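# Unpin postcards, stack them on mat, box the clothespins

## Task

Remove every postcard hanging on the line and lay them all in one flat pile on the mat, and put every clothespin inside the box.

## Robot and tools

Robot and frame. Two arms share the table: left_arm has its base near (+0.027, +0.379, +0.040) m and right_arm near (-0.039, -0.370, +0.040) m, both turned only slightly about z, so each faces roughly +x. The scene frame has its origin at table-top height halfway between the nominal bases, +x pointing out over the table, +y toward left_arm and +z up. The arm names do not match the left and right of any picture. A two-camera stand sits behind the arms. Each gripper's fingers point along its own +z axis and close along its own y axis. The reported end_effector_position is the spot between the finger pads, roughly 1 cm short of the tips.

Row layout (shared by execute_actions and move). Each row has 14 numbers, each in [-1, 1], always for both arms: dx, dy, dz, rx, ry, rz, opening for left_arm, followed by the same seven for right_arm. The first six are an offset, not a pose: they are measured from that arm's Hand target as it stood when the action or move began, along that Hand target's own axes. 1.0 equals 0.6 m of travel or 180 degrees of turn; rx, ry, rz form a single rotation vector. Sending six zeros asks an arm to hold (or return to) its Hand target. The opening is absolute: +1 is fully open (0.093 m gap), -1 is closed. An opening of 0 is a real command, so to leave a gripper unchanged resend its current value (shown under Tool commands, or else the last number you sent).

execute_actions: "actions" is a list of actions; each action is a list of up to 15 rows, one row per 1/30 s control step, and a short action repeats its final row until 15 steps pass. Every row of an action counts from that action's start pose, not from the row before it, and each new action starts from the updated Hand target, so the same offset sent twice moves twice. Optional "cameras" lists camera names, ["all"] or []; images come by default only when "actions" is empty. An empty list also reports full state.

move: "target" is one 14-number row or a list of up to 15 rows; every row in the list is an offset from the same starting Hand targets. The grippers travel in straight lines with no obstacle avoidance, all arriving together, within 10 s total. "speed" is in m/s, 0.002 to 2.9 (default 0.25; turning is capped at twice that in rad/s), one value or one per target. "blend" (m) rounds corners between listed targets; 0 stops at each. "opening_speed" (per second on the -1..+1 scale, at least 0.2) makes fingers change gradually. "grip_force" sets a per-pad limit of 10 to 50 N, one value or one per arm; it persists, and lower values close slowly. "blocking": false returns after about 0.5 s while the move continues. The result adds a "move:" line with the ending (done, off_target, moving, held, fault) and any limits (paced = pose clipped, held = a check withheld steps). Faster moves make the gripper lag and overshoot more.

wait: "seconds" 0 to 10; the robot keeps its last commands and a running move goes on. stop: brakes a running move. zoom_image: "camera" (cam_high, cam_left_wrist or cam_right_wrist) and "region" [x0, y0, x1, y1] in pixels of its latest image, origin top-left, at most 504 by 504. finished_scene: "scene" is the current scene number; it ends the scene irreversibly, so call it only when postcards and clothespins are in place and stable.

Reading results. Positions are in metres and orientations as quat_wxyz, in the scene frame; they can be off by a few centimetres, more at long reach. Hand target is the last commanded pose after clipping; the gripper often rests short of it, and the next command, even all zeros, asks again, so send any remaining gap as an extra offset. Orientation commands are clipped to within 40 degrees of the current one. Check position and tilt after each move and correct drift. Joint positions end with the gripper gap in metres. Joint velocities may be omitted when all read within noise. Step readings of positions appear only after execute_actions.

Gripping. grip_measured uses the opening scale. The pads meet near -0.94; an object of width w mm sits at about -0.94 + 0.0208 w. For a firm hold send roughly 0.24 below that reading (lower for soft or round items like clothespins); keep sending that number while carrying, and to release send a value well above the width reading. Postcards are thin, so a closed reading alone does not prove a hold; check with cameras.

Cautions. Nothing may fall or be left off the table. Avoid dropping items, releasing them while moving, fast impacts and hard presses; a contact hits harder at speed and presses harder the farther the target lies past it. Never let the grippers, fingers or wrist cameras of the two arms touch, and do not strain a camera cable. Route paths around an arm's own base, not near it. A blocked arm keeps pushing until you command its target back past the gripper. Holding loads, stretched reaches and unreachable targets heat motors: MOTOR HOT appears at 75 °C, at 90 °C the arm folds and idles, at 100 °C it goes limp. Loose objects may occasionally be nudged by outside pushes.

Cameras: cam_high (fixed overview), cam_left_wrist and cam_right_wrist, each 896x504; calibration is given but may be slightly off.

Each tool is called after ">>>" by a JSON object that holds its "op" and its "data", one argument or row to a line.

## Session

>>> {"op": "execute_actions", "data": {
  "actions": []
}}

>>> {"op": "zoom_image", "data": {
  "camera": "cam_high",
  "region": [360, 110, 580, 400]
}}

Scene clock: 0.00 s.
left_arm: end_effector_position=(+0.4092, +0.3809, +0.1140) grip_measured=+1.000 end_effector_quat_wxyz=(+0.540, -0.038, +0.840, +0.045) | right_arm: end_effector_position=(+0.3426, -0.3744, +0.1209) grip_measured=+1.000 end_effector_quat_wxyz=(+0.568, +0.011, +0.819, -0.077)
Joint positions: left_arm=[-0.014 1.549 0.374 0.741 -0.185 -0.048 0.093] | right_arm=[0.123 1.581 0.331 0.892 0.218 -0.04 0.093]
Joint velocities: within noise
Joint torques (N m): no reading
Motor temperatures (°C): left_arm=[23 26 28 29 23 25 22] | right_arm=[23 33 33 29 24 25 24]
Heat: left arm: 29 °C; right arm: 33 °C.
Hand target: left_arm +0.4140, +0.3806, +0.1246; +0.554, -0.040, +0.830, +0.043 | right_arm +0.3459, -0.3742, +0.1278; +0.577, +0.013, +0.813, -0.076
Tool commands: left_gripper/opening=+1.0 right_gripper/opening=+1.0
camera_calibration:
cam_left_wrist: T_world_to_cam=[[0.0931008, -0.994488, -0.048232, 0.346919], [-0.754633, -0.0388796, -0.654994, 0.438549], [0.649508, 0.0973779, -0.754093, -0.13111], [0, 0, 0, 1]] pos_world=[0.383802, 0.374824, 0.20511]
cam_right_wrist: T_world_to_cam=[[-0.1167, -0.987141, 0.109244, -0.34411], [-0.719713, 0.00825715, -0.694222, 0.372854], [0.684393, -0.15964, -0.711422, -0.125776], [0, 0, 0, 1]] pos_world=[0.314271, -0.362843, 0.206956]

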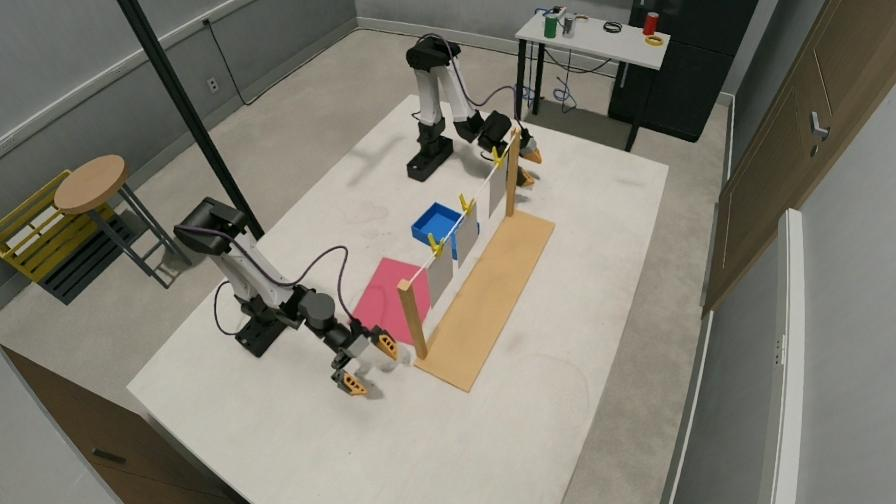

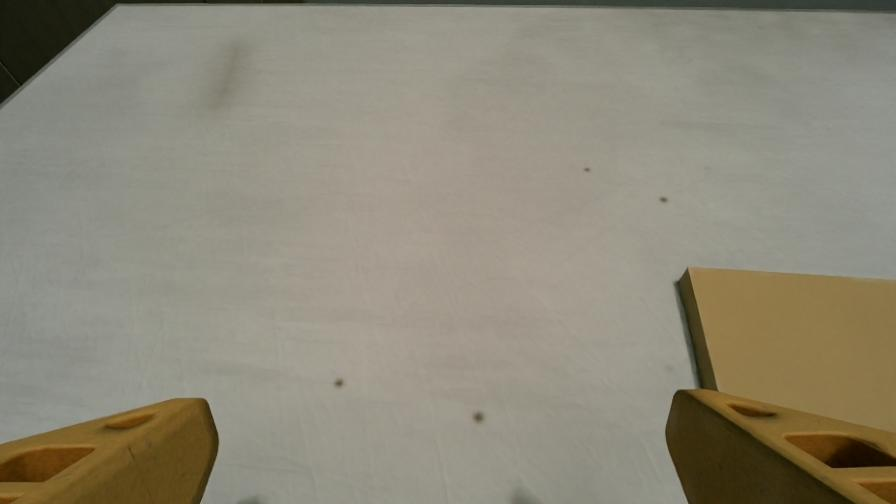

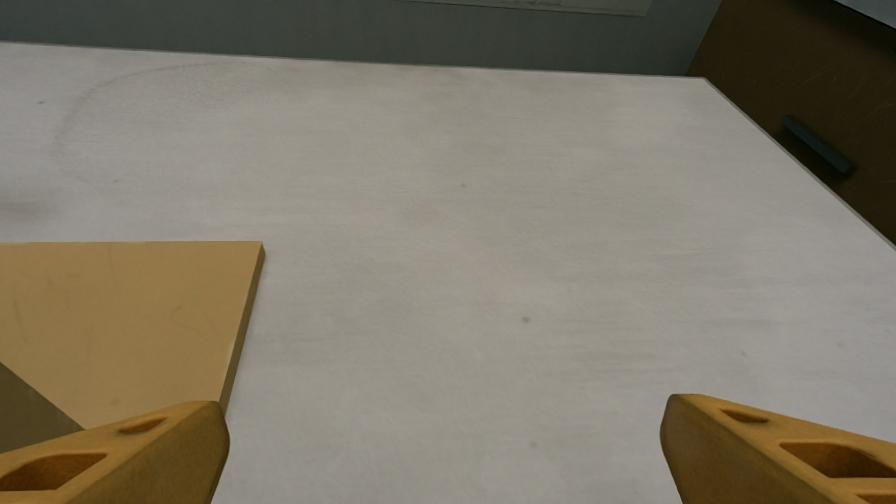

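Scaled by 1.738 from the camera's 896x504 image, which has a finer 1280x720 frame.

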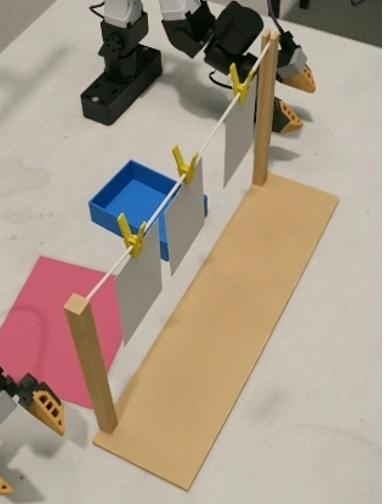

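>>> {"op": "move", "data": {
  "target": [
    [-0.176,-0.066,-0.343,0.16,0,0.31,0.4,-0.11,0.074,-0.2165,-0.12,-0.04,0,-0.3],
    [-0.34,-0.371,-0.295,0.326,0,0.622,0.4,-0.1475,0.5495,-0.145,-0.397,-0.132,-0.024,-0.3]
  ],
  "blend": [0.05,0],
  "cameras": ["all"],
  "speed": [0.35,0.5]
}}

Scene clock: 41.97 s.
left_arm: end_effector_position=(+0.3534, +0.1450, +0.3710) grip_measured=+0.402 end_effector_quat_wxyz=(+0.237, +0.865, +0.428, +0.110) | right_arm: end_effector_position=(+0.3285, -0.0368, +0.1946) grip_measured=-0.299 end_effector_quat_wxyz=(+0.612, -0.367, +0.590, +0.378)
Joint positions: left_arm=[-0.545 1.867 2.389 -1.564 0.035 1.607 0.064] | right_arm=[0.596 1.998 0.784 1.256 -0.554 0.019 0.031]
Joint torques (N m): left_arm=[-0.53 -6.35 7.71 1.04 -0.04 0.11] | right_arm=[0.54 -7.27 8.03 2.29 -0.21 0.11]
Motor temperatures (°C): left_arm=[23 28 31 35 23 25 22] | right_arm=[23 35 36 37 24 25 24]
Heat: left arm: 35 °C; right arm: 37 °C.
Hand target: left_arm +0.3551, +0.1428, +0.3746; +0.232, +0.868, +0.424, +0.114 | right_arm +0.3299, -0.0304, +0.2030; +0.618, -0.367, +0.577, +0.388
Off the commanded pose: left_arm 0.005 m, 1 deg | right_arm 0.011 m, 2 deg.
joint sent to its limit (left arm) — joint 4 (wrist pitch), lower limit. The joint targets still meet the commanded pose.
move: off_target (right_arm)
camera_calibration:
cam_left_wrist: T_world_to_cam=[[-0.680027, 0.541126, -0.494718, 0.346142], [0.406354, 0.8398, 0.360016, -0.358696], [0.610278, 0.0437902, -0.790976, 0.157155], [0, 0, 0, 1]] pos_world=[0.285235, 0.107045, 0.424684]
cam_right_wrist: T_world_to_cam=[[0.892259, -0.451499, -0.00468671, -0.310011], [-0.184635, -0.355366, -0.916311, 0.265093], [0.412048, 0.818452, -0.400441, 0.0550606], [0, 0, 0, 1]] pos_world=[0.302868, -0.0908292, 0.263503]

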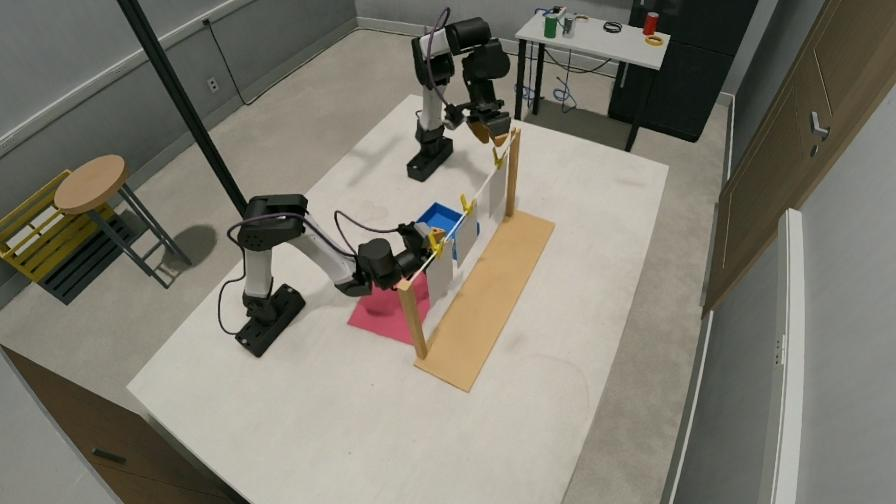

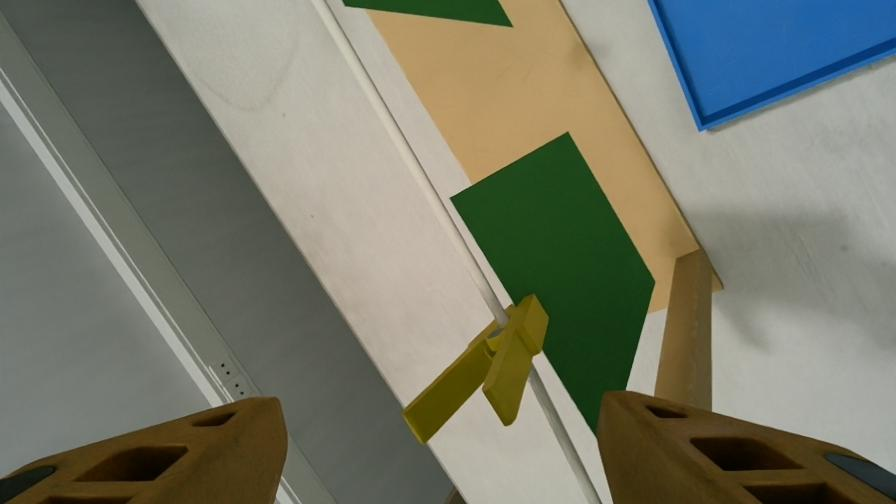

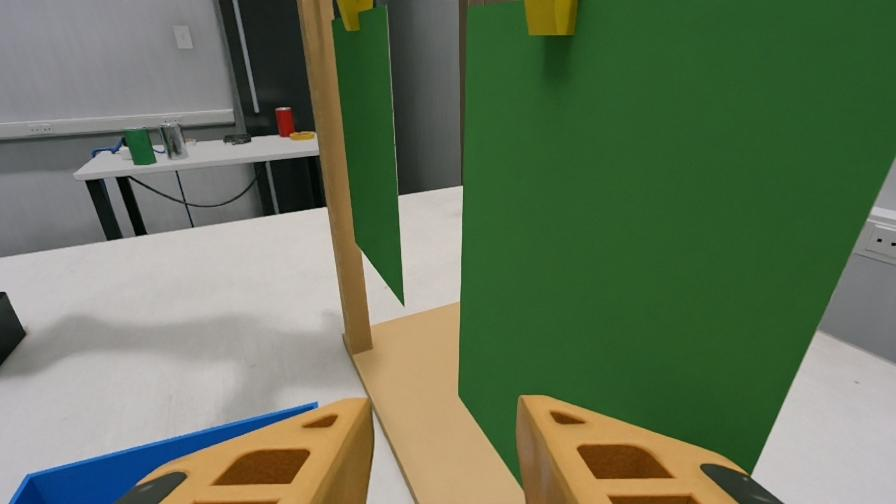

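>>> {"op": "move", "data": {
  "target": [
    [0,0,0,0,0,0,0.4,0.027,0.029,0.171,0.0146,0.0206,0,-0.3],
    [0,0,0,0,0,0,0.4,0.032,0.025,0.249,0.0146,0.0206,0,-0.3]
  ],
  "blend": [0.01,0],
  "cameras": ["cam_left_wrist","cam_right_wrist"],
  "speed": 0.14
}}

Scene clock: 60.10 s.
left_arm: end_effector_position=(+0.3534, +0.1451, +0.3710) grip_measured=+0.402 end_effector_quat_wxyz=(+0.237, +0.865, +0.428, +0.110) | right_arm: end_effector_position=(+0.3787, +0.1053, +0.1887) grip_measured=-0.299 end_effector_quat_wxyz=(+0.600, -0.363, +0.612, +0.365)
Joint positions: left_arm=[-0.545 1.867 2.389 -1.565 0.035 1.607 0.064] | right_arm=[0.806 2.314 1.404 0.896 -0.315 0.008 0.031]
Joint torques (N m): left_arm=[-0.51 -6.28 7.9 1.08 -0.02 0.11] | right_arm=[0.57 -10.45 9.84 2.15 -0.08 -0.16]
Heat: left arm: 33 °C; right arm: 38 °C.
Hand target: left_arm +0.3551, +0.1428, +0.3746; +0.232, +0.868, +0.424, +0.114 | right_arm +0.3809, +0.1118, +0.1934; +0.607, -0.366, +0.605, +0.363
Off the commanded pose: left_arm 0.005 m, 1 deg | right_arm 0.008 m, 1 deg.
joint sent to its limit (left arm) — joint 4 (wrist pitch), lower limit. The joint targets still meet the commanded pose.
move: done
camera_calibration:
cam_left_wrist: T_world_to_cam=[[-0.680234, 0.541202, -0.494351, 0.345969], [0.406445, 0.839741, 0.360051, -0.358689], [0.609987, 0.043992, -0.791189, 0.157368], [0, 0, 0, 1]] pos_world=[0.285135, 0.107044, 0.424684]
cam_right_wrist: T_world_to_cam=[[0.878465, -0.477407, -0.0195423, -0.279945], [-0.227456, -0.381868, -0.89579, 0.334612], [0.420194, 0.791366, -0.444047, -0.0761797], [0, 0, 0, 1]] pos_world=[0.354042, 0.0544162, 0.260444]
Images, in order (width x height): cam_left_wrist 896x504, cam_right_wrist 896x504.

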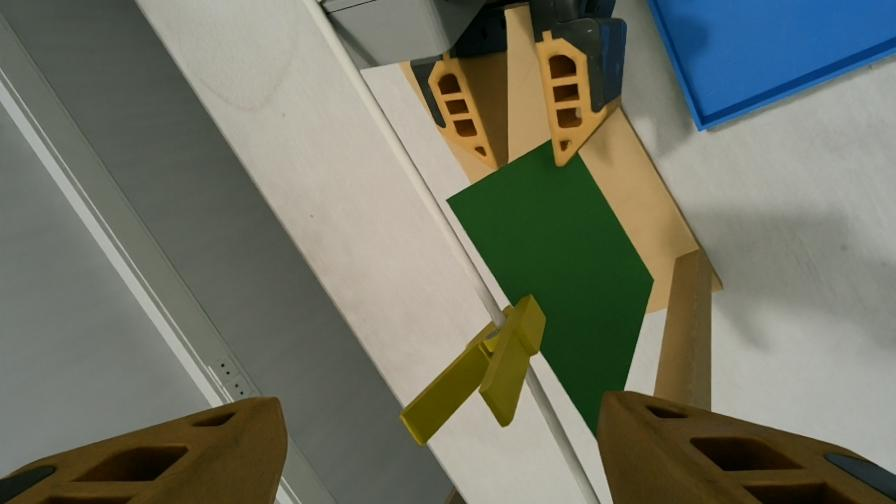

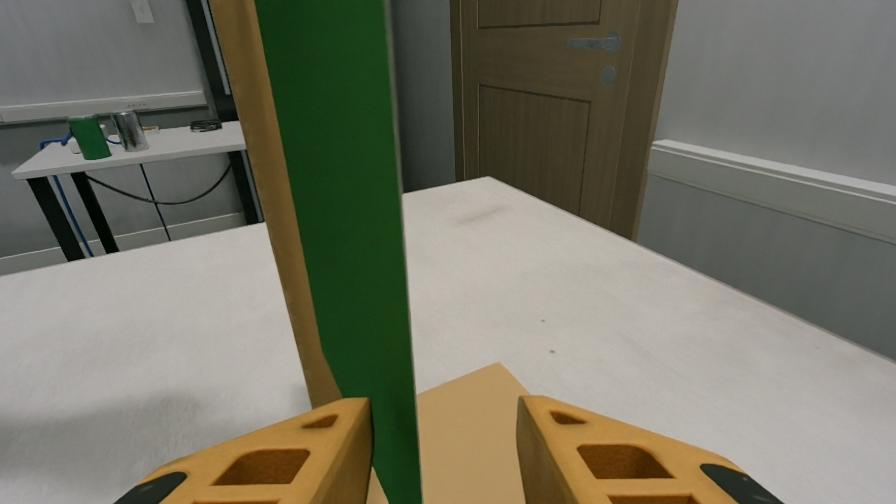

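>>> {"op": "move", "data": {
  "target": [
    [0,0,0,0,0,0,0.4,0,0.01,0.0235,0,0,0,-0.3],
    [0,0,0,0,0,0,0.4,0,0.01,0.0235,0,0,0,-1]
  ],
  "cameras": ["cam_left_wrist","cam_right_wrist"],
  "speed": 0.1,
  "grip_force": [45,22]
}}

Scene clock: 67.17 s.
left_arm: end_effector_position=(+0.3534, +0.1451, +0.3710) grip_measured=+0.402 end_effector_quat_wxyz=(+0.237, +0.865, +0.428, +0.110) | right_arm: end_effector_position=(+0.3803, +0.1205, +0.1886) grip_measured=-0.988 end_effector_quat_wxyz=(+0.600, -0.363, +0.612, +0.365)
Joint positions: left_arm=[-0.545 1.867 2.389 -1.565 0.035 1.607 0.064] | right_arm=[0.827 2.35 1.473 0.863 -0.294 0.006 0]
Joint torques (N m): left_arm=[-0.54 -6.26 7.69 1.06 -0.04 0.12] | right_arm=[0.47 -10.66 10.04 2.15 -0.06 -0.14]
Heat: left arm: 32 °C; right arm: 40 °C.
Hand target: left_arm +0.3551, +0.1428, +0.3746; +0.232, +0.868, +0.424, +0.114 | right_arm +0.3822, +0.1271, +0.1933; +0.607, -0.365, +0.605, +0.363
Off the commanded pose: left_arm 0.005 m, 1 deg | right_arm 0.008 m, 1 deg.
joint sent to its limit (left arm) — joint 4 (wrist pitch), lower limit. The joint targets still meet the commanded pose.
grip_force (N): 45, 22
move: done
camera_calibration:
cam_left_wrist: T_world_to_cam=[[-0.680234, 0.541202, -0.494351, 0.345969], [0.406445, 0.839741, 0.360051, -0.358689], [0.609987, 0.043992, -0.791189, 0.157368], [0, 0, 0, 1]] pos_world=[0.285135, 0.107044, 0.424684]
cam_right_wrist: T_world_to_cam=[[0.878305, -0.477761, -0.0180365, -0.274222], [-0.226747, -0.383041, -0.895469, 0.340579], [0.420911, 0.790585, -0.444757, -0.0890131], [0, 0, 0, 1]] pos_world=[0.355543, 0.0698153, 0.260442]
Images, in order (width x height): cam_left_wrist 896x504, cam_right_wrist 896x504.

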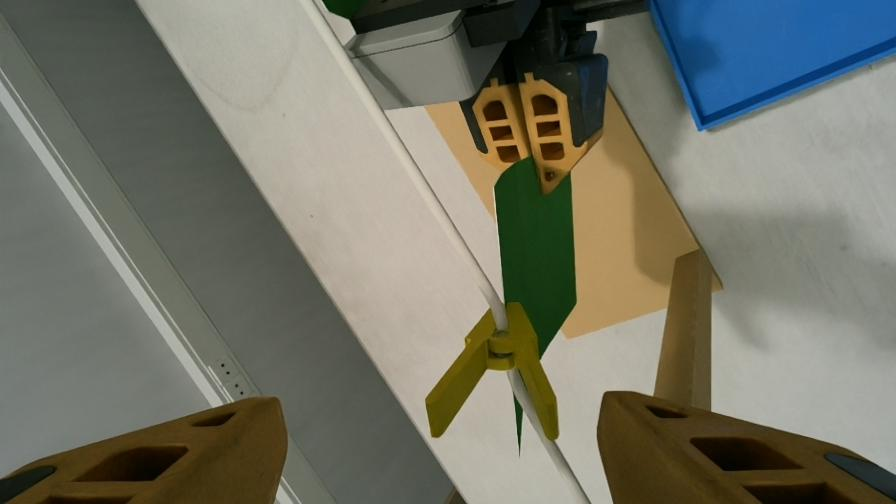

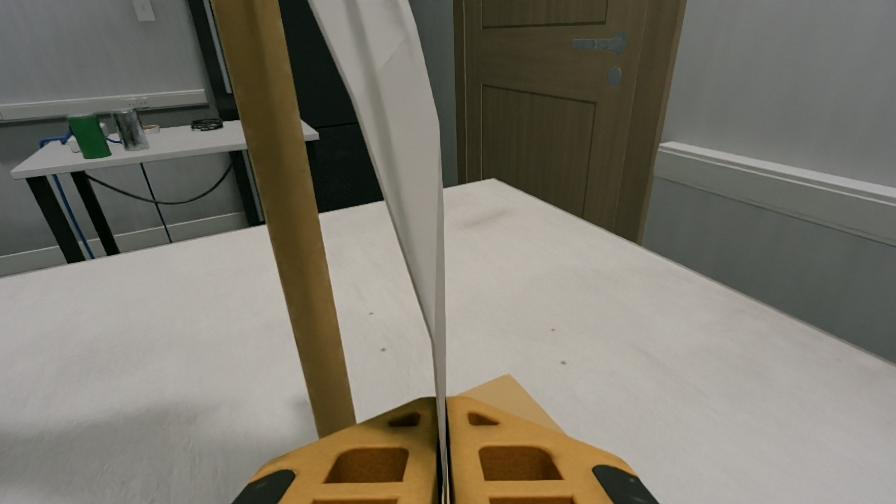

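>>> {"op": "move", "data": {
  "target": [
    [0.03,-0.025,0.0,0,0,0,0.4,0,0,0,0,0,0,-1],
    [0.03,-0.025,0.064,0,0,0,0.4,0,0,0,0,0,0,-1]
  ],
  "cameras": ["cam_left_wrist","cam_right_wrist"],
  "speed": 0.12,
  "blend": [0.005,0]
}}

Scene clock: 81.53 s.
left_arm: end_effector_position=(+0.3754, +0.1544, +0.3174) grip_measured=+0.402 end_effector_quat_wxyz=(+0.206, +0.871, +0.433, +0.105) | right_arm: end_effector_position=(+0.3803, +0.1205, +0.1886) grip_measured=-0.988 end_effector_quat_wxyz=(+0.600, -0.363, +0.612, +0.365)
Joint positions: left_arm=[-0.496 1.827 2.104 -1.383 0.037 1.654 0.064] | right_arm=[0.827 2.35 1.473 0.863 -0.294 0.006 0]
Joint torques (N m): left_arm=[-0.18 -11.14 5.31 1.18 0.18 0.11] | right_arm=[0.51 -10.69 10.02 2.17 -0.05 -0.15]
Motor temperatures (°C): left_arm=[23 30 32 32 23 25 22] | right_arm=[23 43 42 37 24 25 24]
Heat: left arm: 32 °C; right arm: 43 °C.
Hand target: left_arm +0.3711, +0.1533, +0.3339; +0.232, +0.868, +0.424, +0.114 | right_arm +0.3822, +0.1271, +0.1933; +0.607, -0.365, +0.605, +0.363
Off the commanded pose: left_arm 0.017 m, 3 deg | right_arm 0.008 m, 1 deg.
grip_force (N): 45, 22
move: off_target (left_arm)
camera_calibration:
cam_left_wrist: T_world_to_cam=[[-0.702486, 0.560027, -0.439185, 0.317395], [0.415566, 0.823742, 0.385687, -0.365337], [0.57777, 0.0884293, -0.811395, 0.112711], [0, 0, 0, 1]] pos_world=[0.309666, 0.113227, 0.371754]
cam_right_wrist: T_world_to_cam=[[0.878305, -0.477761, -0.0180365, -0.274222], [-0.226747, -0.383041, -0.895469, 0.340579], [0.420911, 0.790585, -0.444757, -0.0890131], [0, 0, 0, 1]] pos_world=[0.355543, 0.0698153, 0.260442]
Images, in order (width x height): cam_left_wrist 896x504, cam_right_wrist 896x504.

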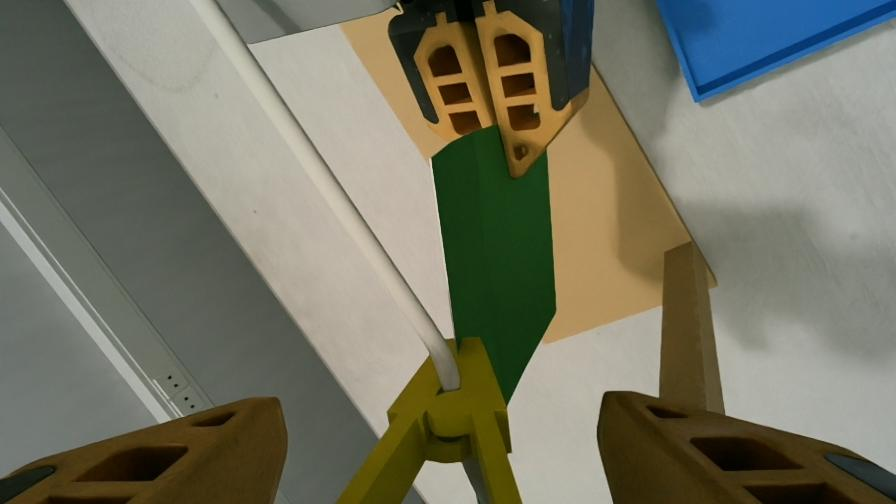

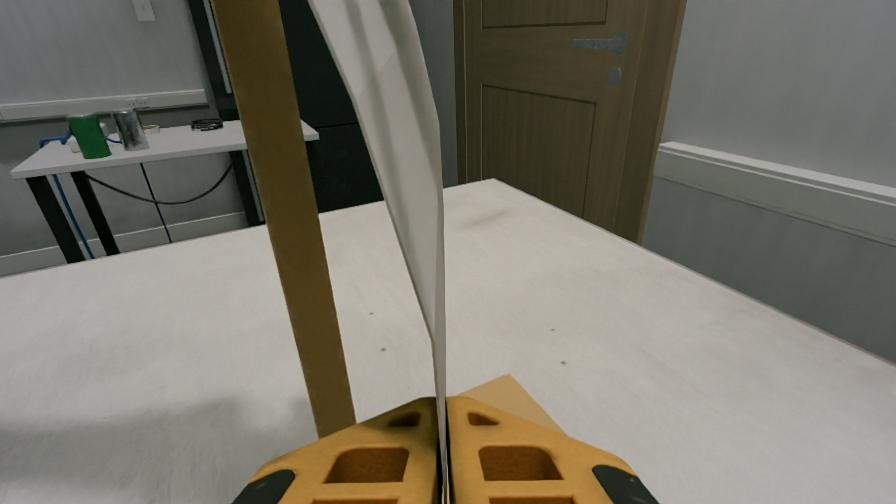

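>>> {"op": "move", "data": {
  "target": [
    [0,0.0,-0.016,0,0,0,0.4,0,0,0,0,0,0,-1],
    [0,0.0,-0.016,0,0,0,-0.9,0,0,0,0,0,0,-1]
  ],
  "cameras": ["cam_left_wrist","cam_right_wrist"],
  "speed": 0.1
}}

Scene clock: 89.20 s.
left_arm: end_effector_position=(+0.3734, +0.1550, +0.3165) grip_measured=-0.628 end_effector_quat_wxyz=(+0.203, +0.873, +0.433, +0.101) | right_arm: end_effector_position=(+0.3799, +0.1208, +0.1876) grip_measured=-0.988 end_effector_quat_wxyz=(+0.599, -0.364, +0.614, +0.364)
Joint positions: left_arm=[-0.496 1.827 2.104 -1.392 0.041 1.656 0.015] | right_arm=[0.828 2.35 1.473 0.858 -0.293 0.006 0]
Joint torques (N m): left_arm=[0.05 -11.29 8.47 0.91 0.16 0.11] | right_arm=[0.46 -10.7 10.02 2.21 -0.05 -0.15]
Heat: left arm: 32 °C; right arm: 44 °C.
Hand target: left_arm +0.3674, +0.1562, +0.3423; +0.232, +0.868, +0.424, +0.114 | right_arm +0.3823, +0.1271, +0.1933; +0.607, -0.365, +0.605, +0.363
Off the commanded pose: left_arm 0.027 m, 4 deg | right_arm 0.009 m, 1 deg.
grip_force (N): 45, 22
move: off_target (left_arm); target 2's new opening was sent with left_arm's hand 0.027 m and 4 deg from that target
camera_calibration:
cam_left_wrist: T_world_to_cam=[[-0.704765, 0.563248, -0.431344, 0.313107], [0.421626, 0.821518, 0.383849, -0.365897], [0.570559, 0.0886576, -0.816457, 0.11739], [0, 0, 0, 1]] pos_world=[0.30796, 0.113827, 0.37135]
cam_right_wrist: T_world_to_cam=[[0.878446, -0.477456, -0.0191958, -0.273679], [-0.229211, -0.385784, -0.893662, 0.340619], [0.419279, 0.789434, -0.448329, -0.0881391], [0, 0, 0, 1]] pos_world=[0.355441, 0.0703155, 0.259629]
Images, in order (width x height): cam_left_wrist 896x504, cam_right_wrist 896x504.

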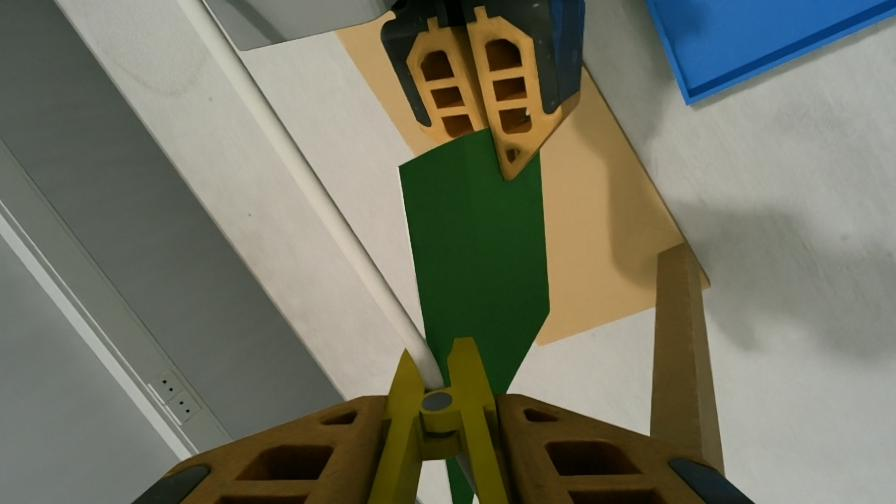

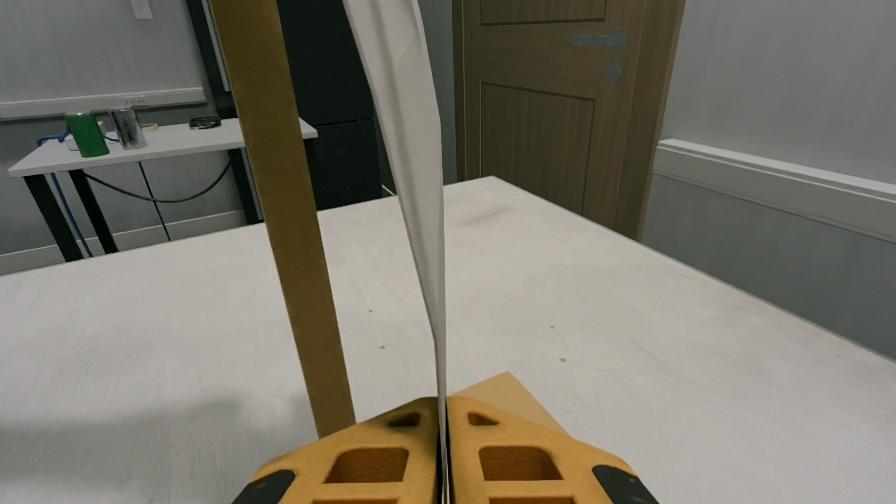

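>>> {"op": "move", "data": {
  "target": [0,0.018,-0.06,0,0,0,-0.9,0,0,0,0,0,0,-1],
  "cameras": ["cam_left_wrist","cam_right_wrist"],
  "speed": 0.08
}}

Scene clock: 92.17 s.
left_arm: end_effector_position=(+0.3587, +0.1617, +0.3648) grip_measured=-0.639 end_effector_quat_wxyz=(+0.225, +0.869, +0.428, +0.108) | right_arm: end_effector_position=(+0.3799, +0.1208, +0.1876) grip_measured=-0.988 end_effector_quat_wxyz=(+0.599, -0.364, +0.614, +0.364)
Joint positions: left_arm=[-0.496 1.855 2.355 -1.57 0.052 1.656 0.015] | right_arm=[0.828 2.35 1.473 0.858 -0.293 0.006 0]
Joint torques (N m): left_arm=[0.25 -7.38 8.98 1.06 0.06 0.1] | right_arm=[0.44 -10.67 10.02 2.2 -0.07 -0.15]
Heat: left arm: 32 °C; right arm: 45 °C.
Hand target: left_arm +0.3605, +0.1614, +0.3788; +0.232, +0.868, +0.424, +0.114 | right_arm +0.3822, +0.1271, +0.1933; +0.607, -0.365, +0.605, +0.363
Off the commanded pose: left_arm 0.014 m, 1 deg | right_arm 0.009 m, 1 deg.
joint sent to its limit (left arm) — joint 4 (wrist pitch), lower limit. The joint targets still meet the commanded pose.
grip_force (N): 45, 22
move: off_target (left_arm)
camera_calibration:
cam_left_wrist: T_world_to_cam=[[-0.686772, 0.552595, -0.47221, 0.329972], [0.413729, 0.831323, 0.371121, -0.377844], [0.597639, 0.0595084, -0.799554, 0.153446], [0, 0, 0, 1]] pos_world=[0.291235, 0.122637, 0.41873]
cam_right_wrist: T_world_to_cam=[[0.878446, -0.477456, -0.0191958, -0.273679], [-0.229211, -0.385784, -0.893662, 0.340619], [0.419279, 0.789434, -0.448329, -0.0881391], [0, 0, 0, 1]] pos_world=[0.355441, 0.0703155, 0.259629]
Images, in order (width x height): cam_left_wrist 896x504, cam_right_wrist 896x504.

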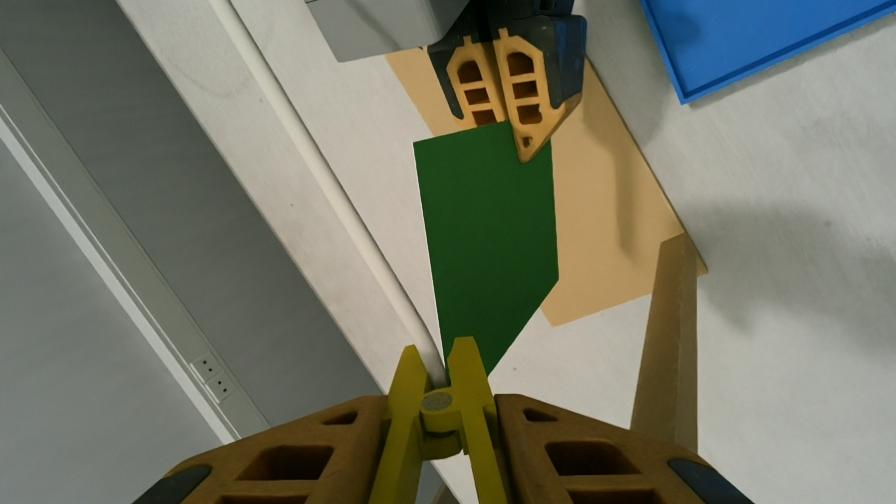

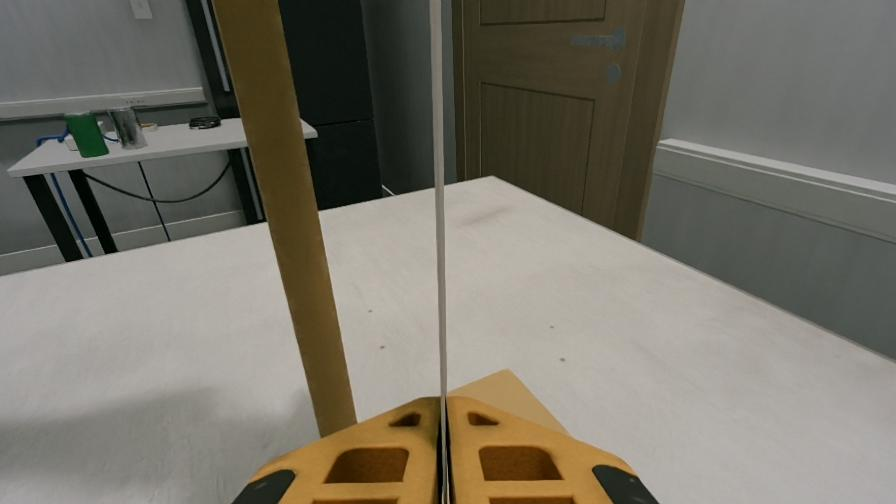

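>>> {"op": "move", "data": {
  "target": [
    [0,0,-0.058,0,0,0,-0.9,0.01,0,-0.02,0,0,0,-1],
    [0,0,-0.062,0,0,0,-0.9,0.03,0,-0.2,0,0,0,-1],
    [-0.123,-0.171,0.12,0,0,0,-0.9,0.013,0.019,-0.425,0.002,0.037,0.093,-1],
    [-0.229,-0.32,0.381,0,0,0,-0.9,0.105,-0.0145,-0.6185,0.0085,0.187,0.463,-1],
    [-0.229,-0.32,0.381,0,0,0,-0.2,0.105,-0.0145,-0.6185,0.0085,0.187,0.463,-1]
  ],
  "cameras": ["all"],
  "speed": [0.12,0.15,0.25,0.25,0.2],
  "blend": [0.01,0.02,0.03,0,0]
}}

>>> {"op": "zoom_image", "data": {
  "camera": "cam_high",
  "region": [320, 160, 540, 380]
}}

Scene clock: 138.83 s.
left_arm: end_effector_position=(+0.2374, +0.0886, +0.0852) grip_measured=-0.199 end_effector_quat_wxyz=(+0.238, +0.862, +0.431, +0.122) | right_arm: end_effector_position=(+0.2021, -0.2066, +0.1174) grip_measured=-0.988 end_effector_quat_wxyz=(+0.003, +0.079, +0.839, +0.538)
Joint positions: left_arm=[-0.977 1.576 0.825 -0.316 -0.203 1.23 0.036] | right_arm=[0.088 1.526 0.604 -0.339 -1.114 0.43 0]
Joint torques (N m): left_arm=[-0.18 -4.82 7.69 0.93 0.08 0.15] | right_arm=[-0.28 -5.15 8.38 1.27 -0.78 -0.32]
Heat: left arm: 34 °C; right arm: 47 °C.
Hand target: left_arm +0.2350, +0.0852, +0.0848; +0.232, +0.868, +0.424, +0.114 | right_arm +0.2158, -0.2047, +0.1303; +0.036, +0.049, +0.833, +0.550
Off the commanded pose: left_arm 0.004 m, 2 deg | right_arm 0.019 m, 5 deg.
grip_force (N): 45, 22
move: off_target (right_arm); target 5's new opening was sent with left_arm's hand 0.193 m and 44 deg from that target; limits=paced
camera_calibration:
cam_left_wrist: T_world_to_cam=[[-0.677093, 0.53588, -0.504359, 0.156986], [0.388777, 0.842398, 0.37312, -0.158472], [0.624818, 0.0565536, -0.778719, -0.00121277], [0, 0, 0, 1]] pos_world=[0.168662, 0.049439, 0.137362]
cam_right_wrist: T_world_to_cam=[[-0.137265, -0.414017, -0.89986, 0.0465786], [-0.928099, -0.263673, 0.262886, 0.14153], [-0.346108, 0.871244, -0.348056, 0.373237], [0, 0, 0, 1]] pos_world=[0.266927, -0.268579, 0.134615]

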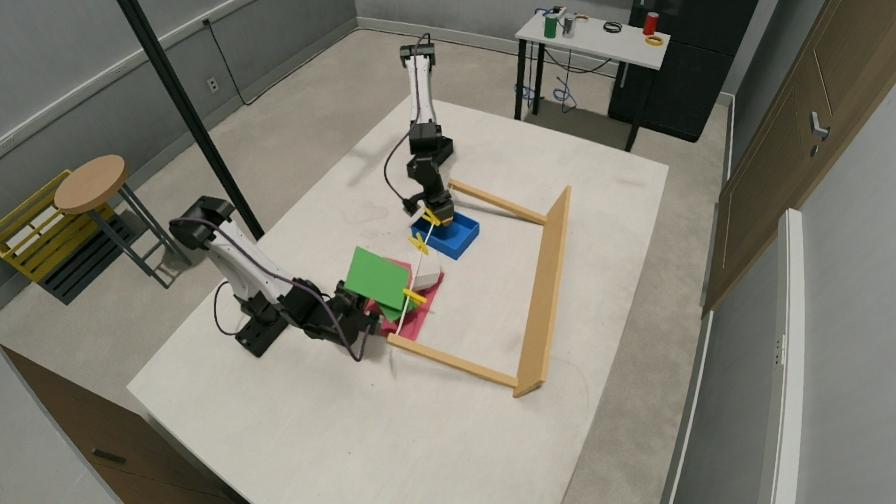

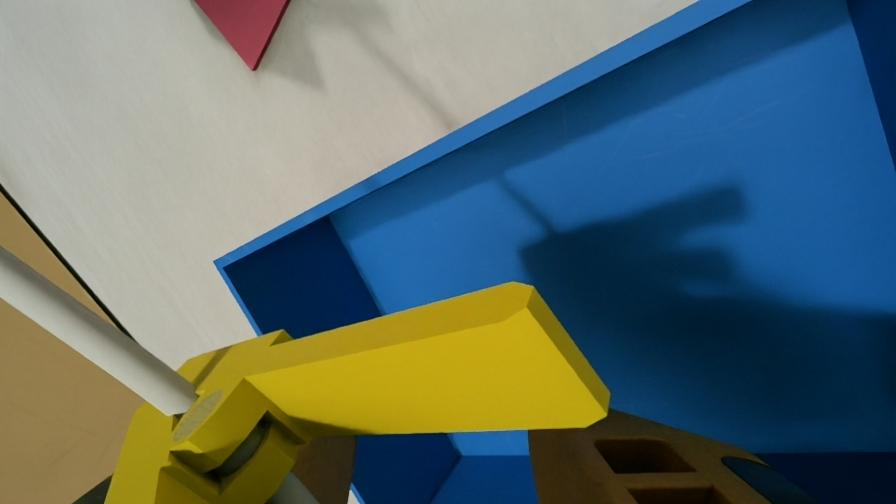

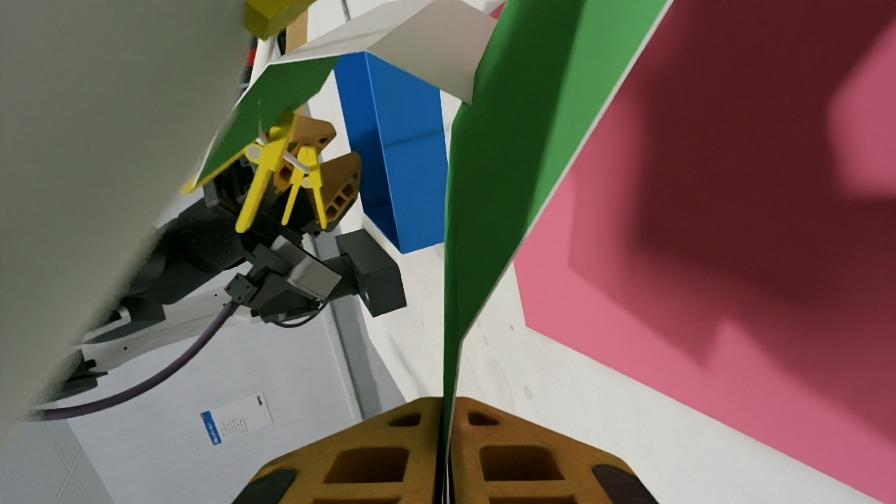

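Scaled by 2.291 from the camera's 896x504 image, which has a finer 1280x720 frame.

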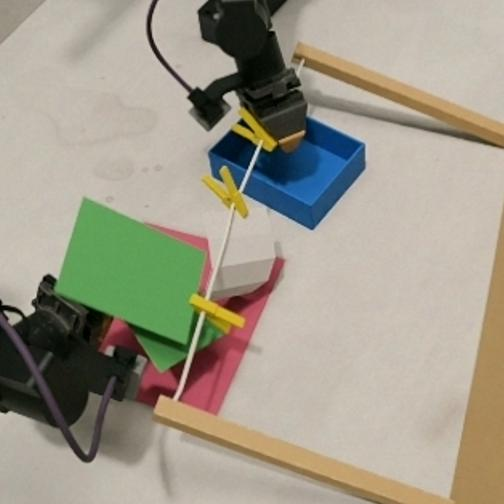

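>>> {"op": "zoom_image", "data": {
  "camera": "cam_right_wrist",
  "region": [140, 0, 520, 260]
}}

>>> {"op": "zoom_image", "data": {
  "camera": "cam_high",
  "region": [385, 180, 485, 340]
}}

Scaled by 1.326 from the camera's 896x504 image, which has a finer 1280x720 frame.

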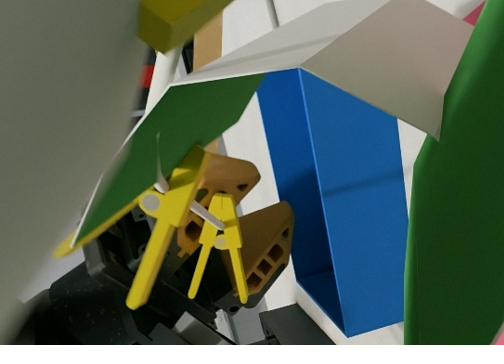

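Scaled by 3.150 from the camera's 896x504 image, which has a finer 1280x720 frame.

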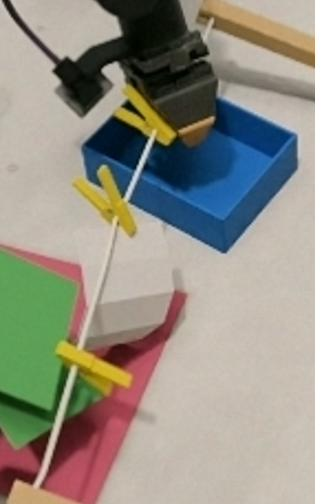

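>>> {"op": "move", "data": {
  "target": [
    [0.033,0,0,0,0,0,-0.2,0,0,0,0,0,0,-1],
    [0.033,0,-0.1,0,0,0,-0.2,0,0,0,0,0,0,-1],
    [0.02,0,-0.3,0,0,0,0.2,0,0,0,0,0,0,-1]
  ],
  "cameras": ["all"],
  "speed": [0.05,0.08,0.12]
}}

>>> {"op": "zoom_image", "data": {
  "camera": "cam_high",
  "region": [370, 170, 490, 350]
}}

>>> {"op": "zoom_image", "data": {
  "camera": "cam_left_wrist",
  "region": [0, 0, 500, 500]
}}

Scene clock: 169.33 s.
left_arm: end_effector_position=(+0.1700, +0.1531, +0.2257) grip_measured=+0.198 end_effector_quat_wxyz=(+0.211, +0.874, +0.423, +0.110) | right_arm: end_effector_position=(+0.2039, -0.2067, +0.1186) grip_measured=-0.988 end_effector_quat_wxyz=(+0.008, +0.076, +0.838, +0.541)
Joint positions: left_arm=[-1.085 1.172 1.113 -1.083 -0.226 1.144 0.055] | right_arm=[0.087 1.526 0.604 -0.327 -1.118 0.43 0]
Joint torques (N m): left_arm=[-0.53 -4.22 9.4 0.94 -0.19 -0.08] | right_arm=[-0.13 -5.08 8.35 1.23 -0.74 -0.3]
Heat: left arm: 34 °C; right arm: 44 °C.
Hand target: left_arm +0.1715, +0.1500, +0.2406; +0.232, +0.868, +0.424, +0.114 | right_arm +0.2158, -0.2048, +0.1303; +0.036, +0.049, +0.833, +0.550
Off the commanded pose: left_arm 0.015 m, 3 deg | right_arm 0.017 m, 5 deg.
grip_force (N): 45, 22
move: off_target (left_arm, right_arm); target 3's new opening was sent with left_arm's hand 0.015 m and 3 deg from that target
camera_calibration:
cam_left_wrist: T_world_to_cam=[[-0.684241, 0.572661, -0.451524, 0.131252], [0.424615, 0.816231, 0.39175, -0.245231], [0.592888, 0.0763276, -0.801659, 0.154206], [0, 0, 0, 1]] pos_world=[0.10251, 0.113232, 0.278953]
cam_right_wrist: T_world_to_cam=[[-0.126722, -0.409614, -0.903415, 0.0470887], [-0.931257, -0.264531, 0.250567, 0.144736], [-0.341617, 0.873063, -0.347934, 0.373794], [0, 0, 0, 1]] pos_world=[0.268448, -0.268771, 0.13633]

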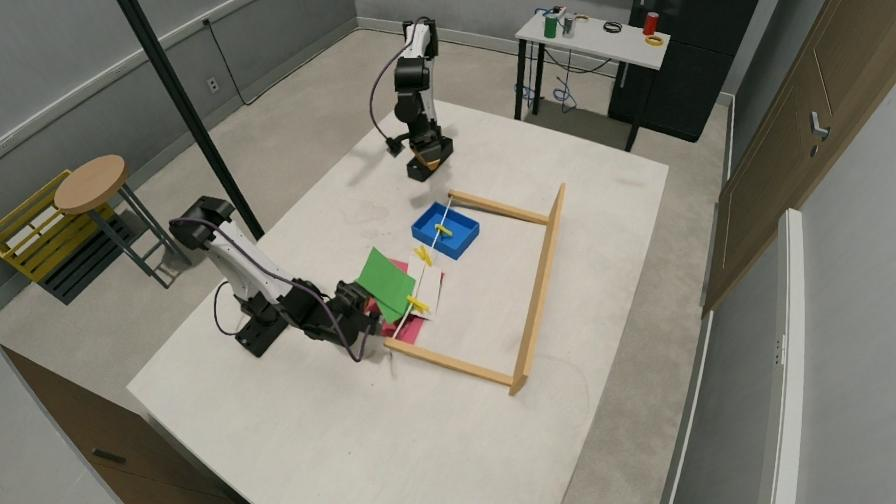

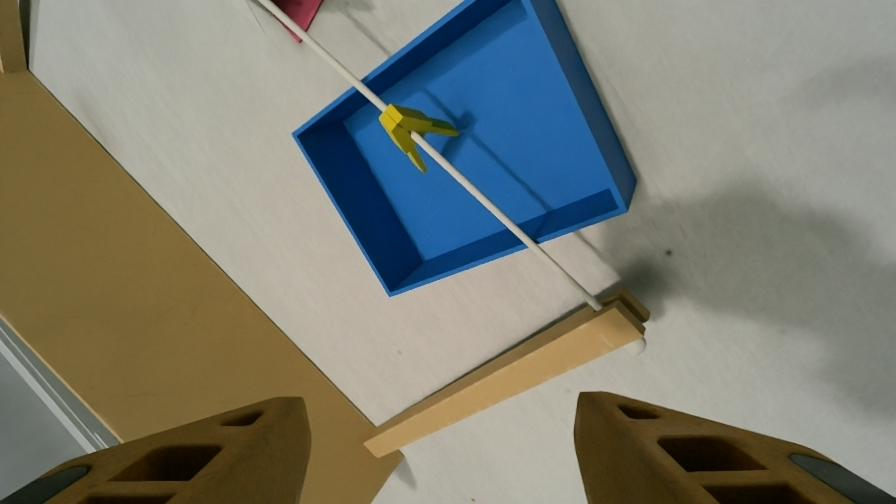

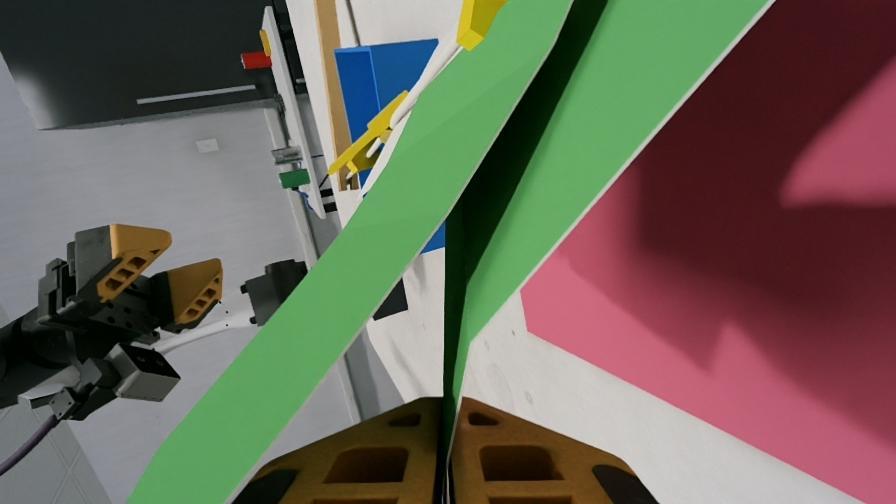

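Scaled by 2.800 from the camera's 896x504 image, which has a finer 1280x720 frame.

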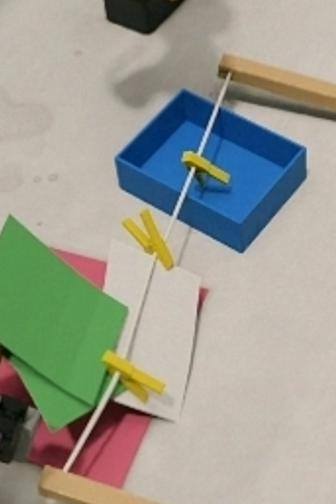

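Scaled by 1.008 from the camera's 896x504 image, which has a finer 1280x720 frame.

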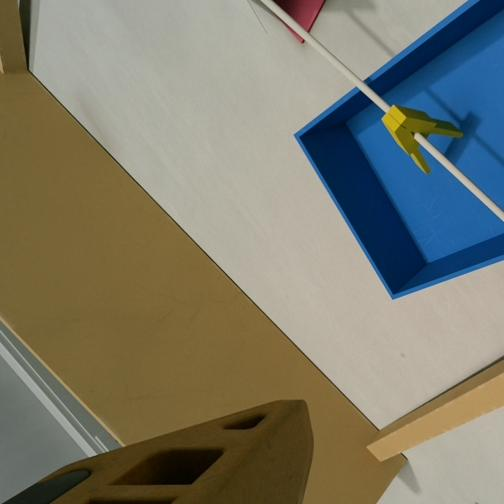

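>>> {"op": "move", "data": {
  "target": [-0.153,0.329,-0.041,0,0,0,0.2,0,0,0,0,0,0,-1],
  "cameras": ["cam_left_wrist"],
  "speed": 0.3
}}

Scene clock: 177.53 s.
left_arm: end_effector_position=(+0.2402, -0.0172, +0.3565) grip_measured=+0.198 end_effector_quat_wxyz=(+0.264, +0.862, +0.419, +0.110) | right_arm: end_effector_position=(+0.2039, -0.2067, +0.1186) grip_measured=-0.988 end_effector_quat_wxyz=(+0.008, +0.076, +0.838, +0.541)
Joint positions: left_arm=[-1.103 2.067 2.595 -1.565 -0.235 1.138 0.055] | right_arm=[0.087 1.526 0.604 -0.327 -1.118 0.43 0]
Joint torques (N m): left_arm=[-0.65 -7.92 7.73 1.1 -0.21 0.03] | right_arm=[-0.12 -5.11 8.32 1.22 -0.74 -0.3]
Heat: left arm: 35 °C; right arm: 44 °C.
Hand target: left_arm +0.2401, -0.0200, +0.3606; +0.232, +0.868, +0.424, +0.114 | right_arm +0.2158, -0.2048, +0.1303; +0.036, +0.049, +0.833, +0.550
Off the commanded pose: left_arm 0.005 m, 4 deg | right_arm 0.017 m, 5 deg.
joint sent to its limit (left arm) — joint 4 (wrist pitch), lower limit. The joint targets are off in orientation, not in position.
grip_force (N): 45, 22
move: off_target (left_arm, right_arm)
camera_calibration:
cam_left_wrist: T_world_to_cam=[[-0.655602, 0.530752, -0.537112, 0.358814], [0.413716, 0.847517, 0.332497, -0.162973], [0.631685, -0.00422652, -0.775214, 0.210381], [0, 0, 0, 1]] pos_world=[0.169769, -0.0514293, 0.410002]
Images, in order (width x height): cam_left_wrist 896x504.

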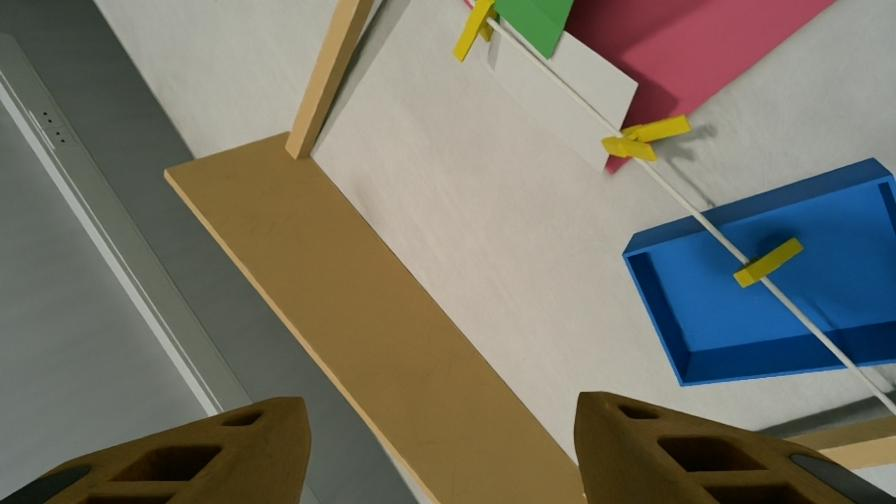

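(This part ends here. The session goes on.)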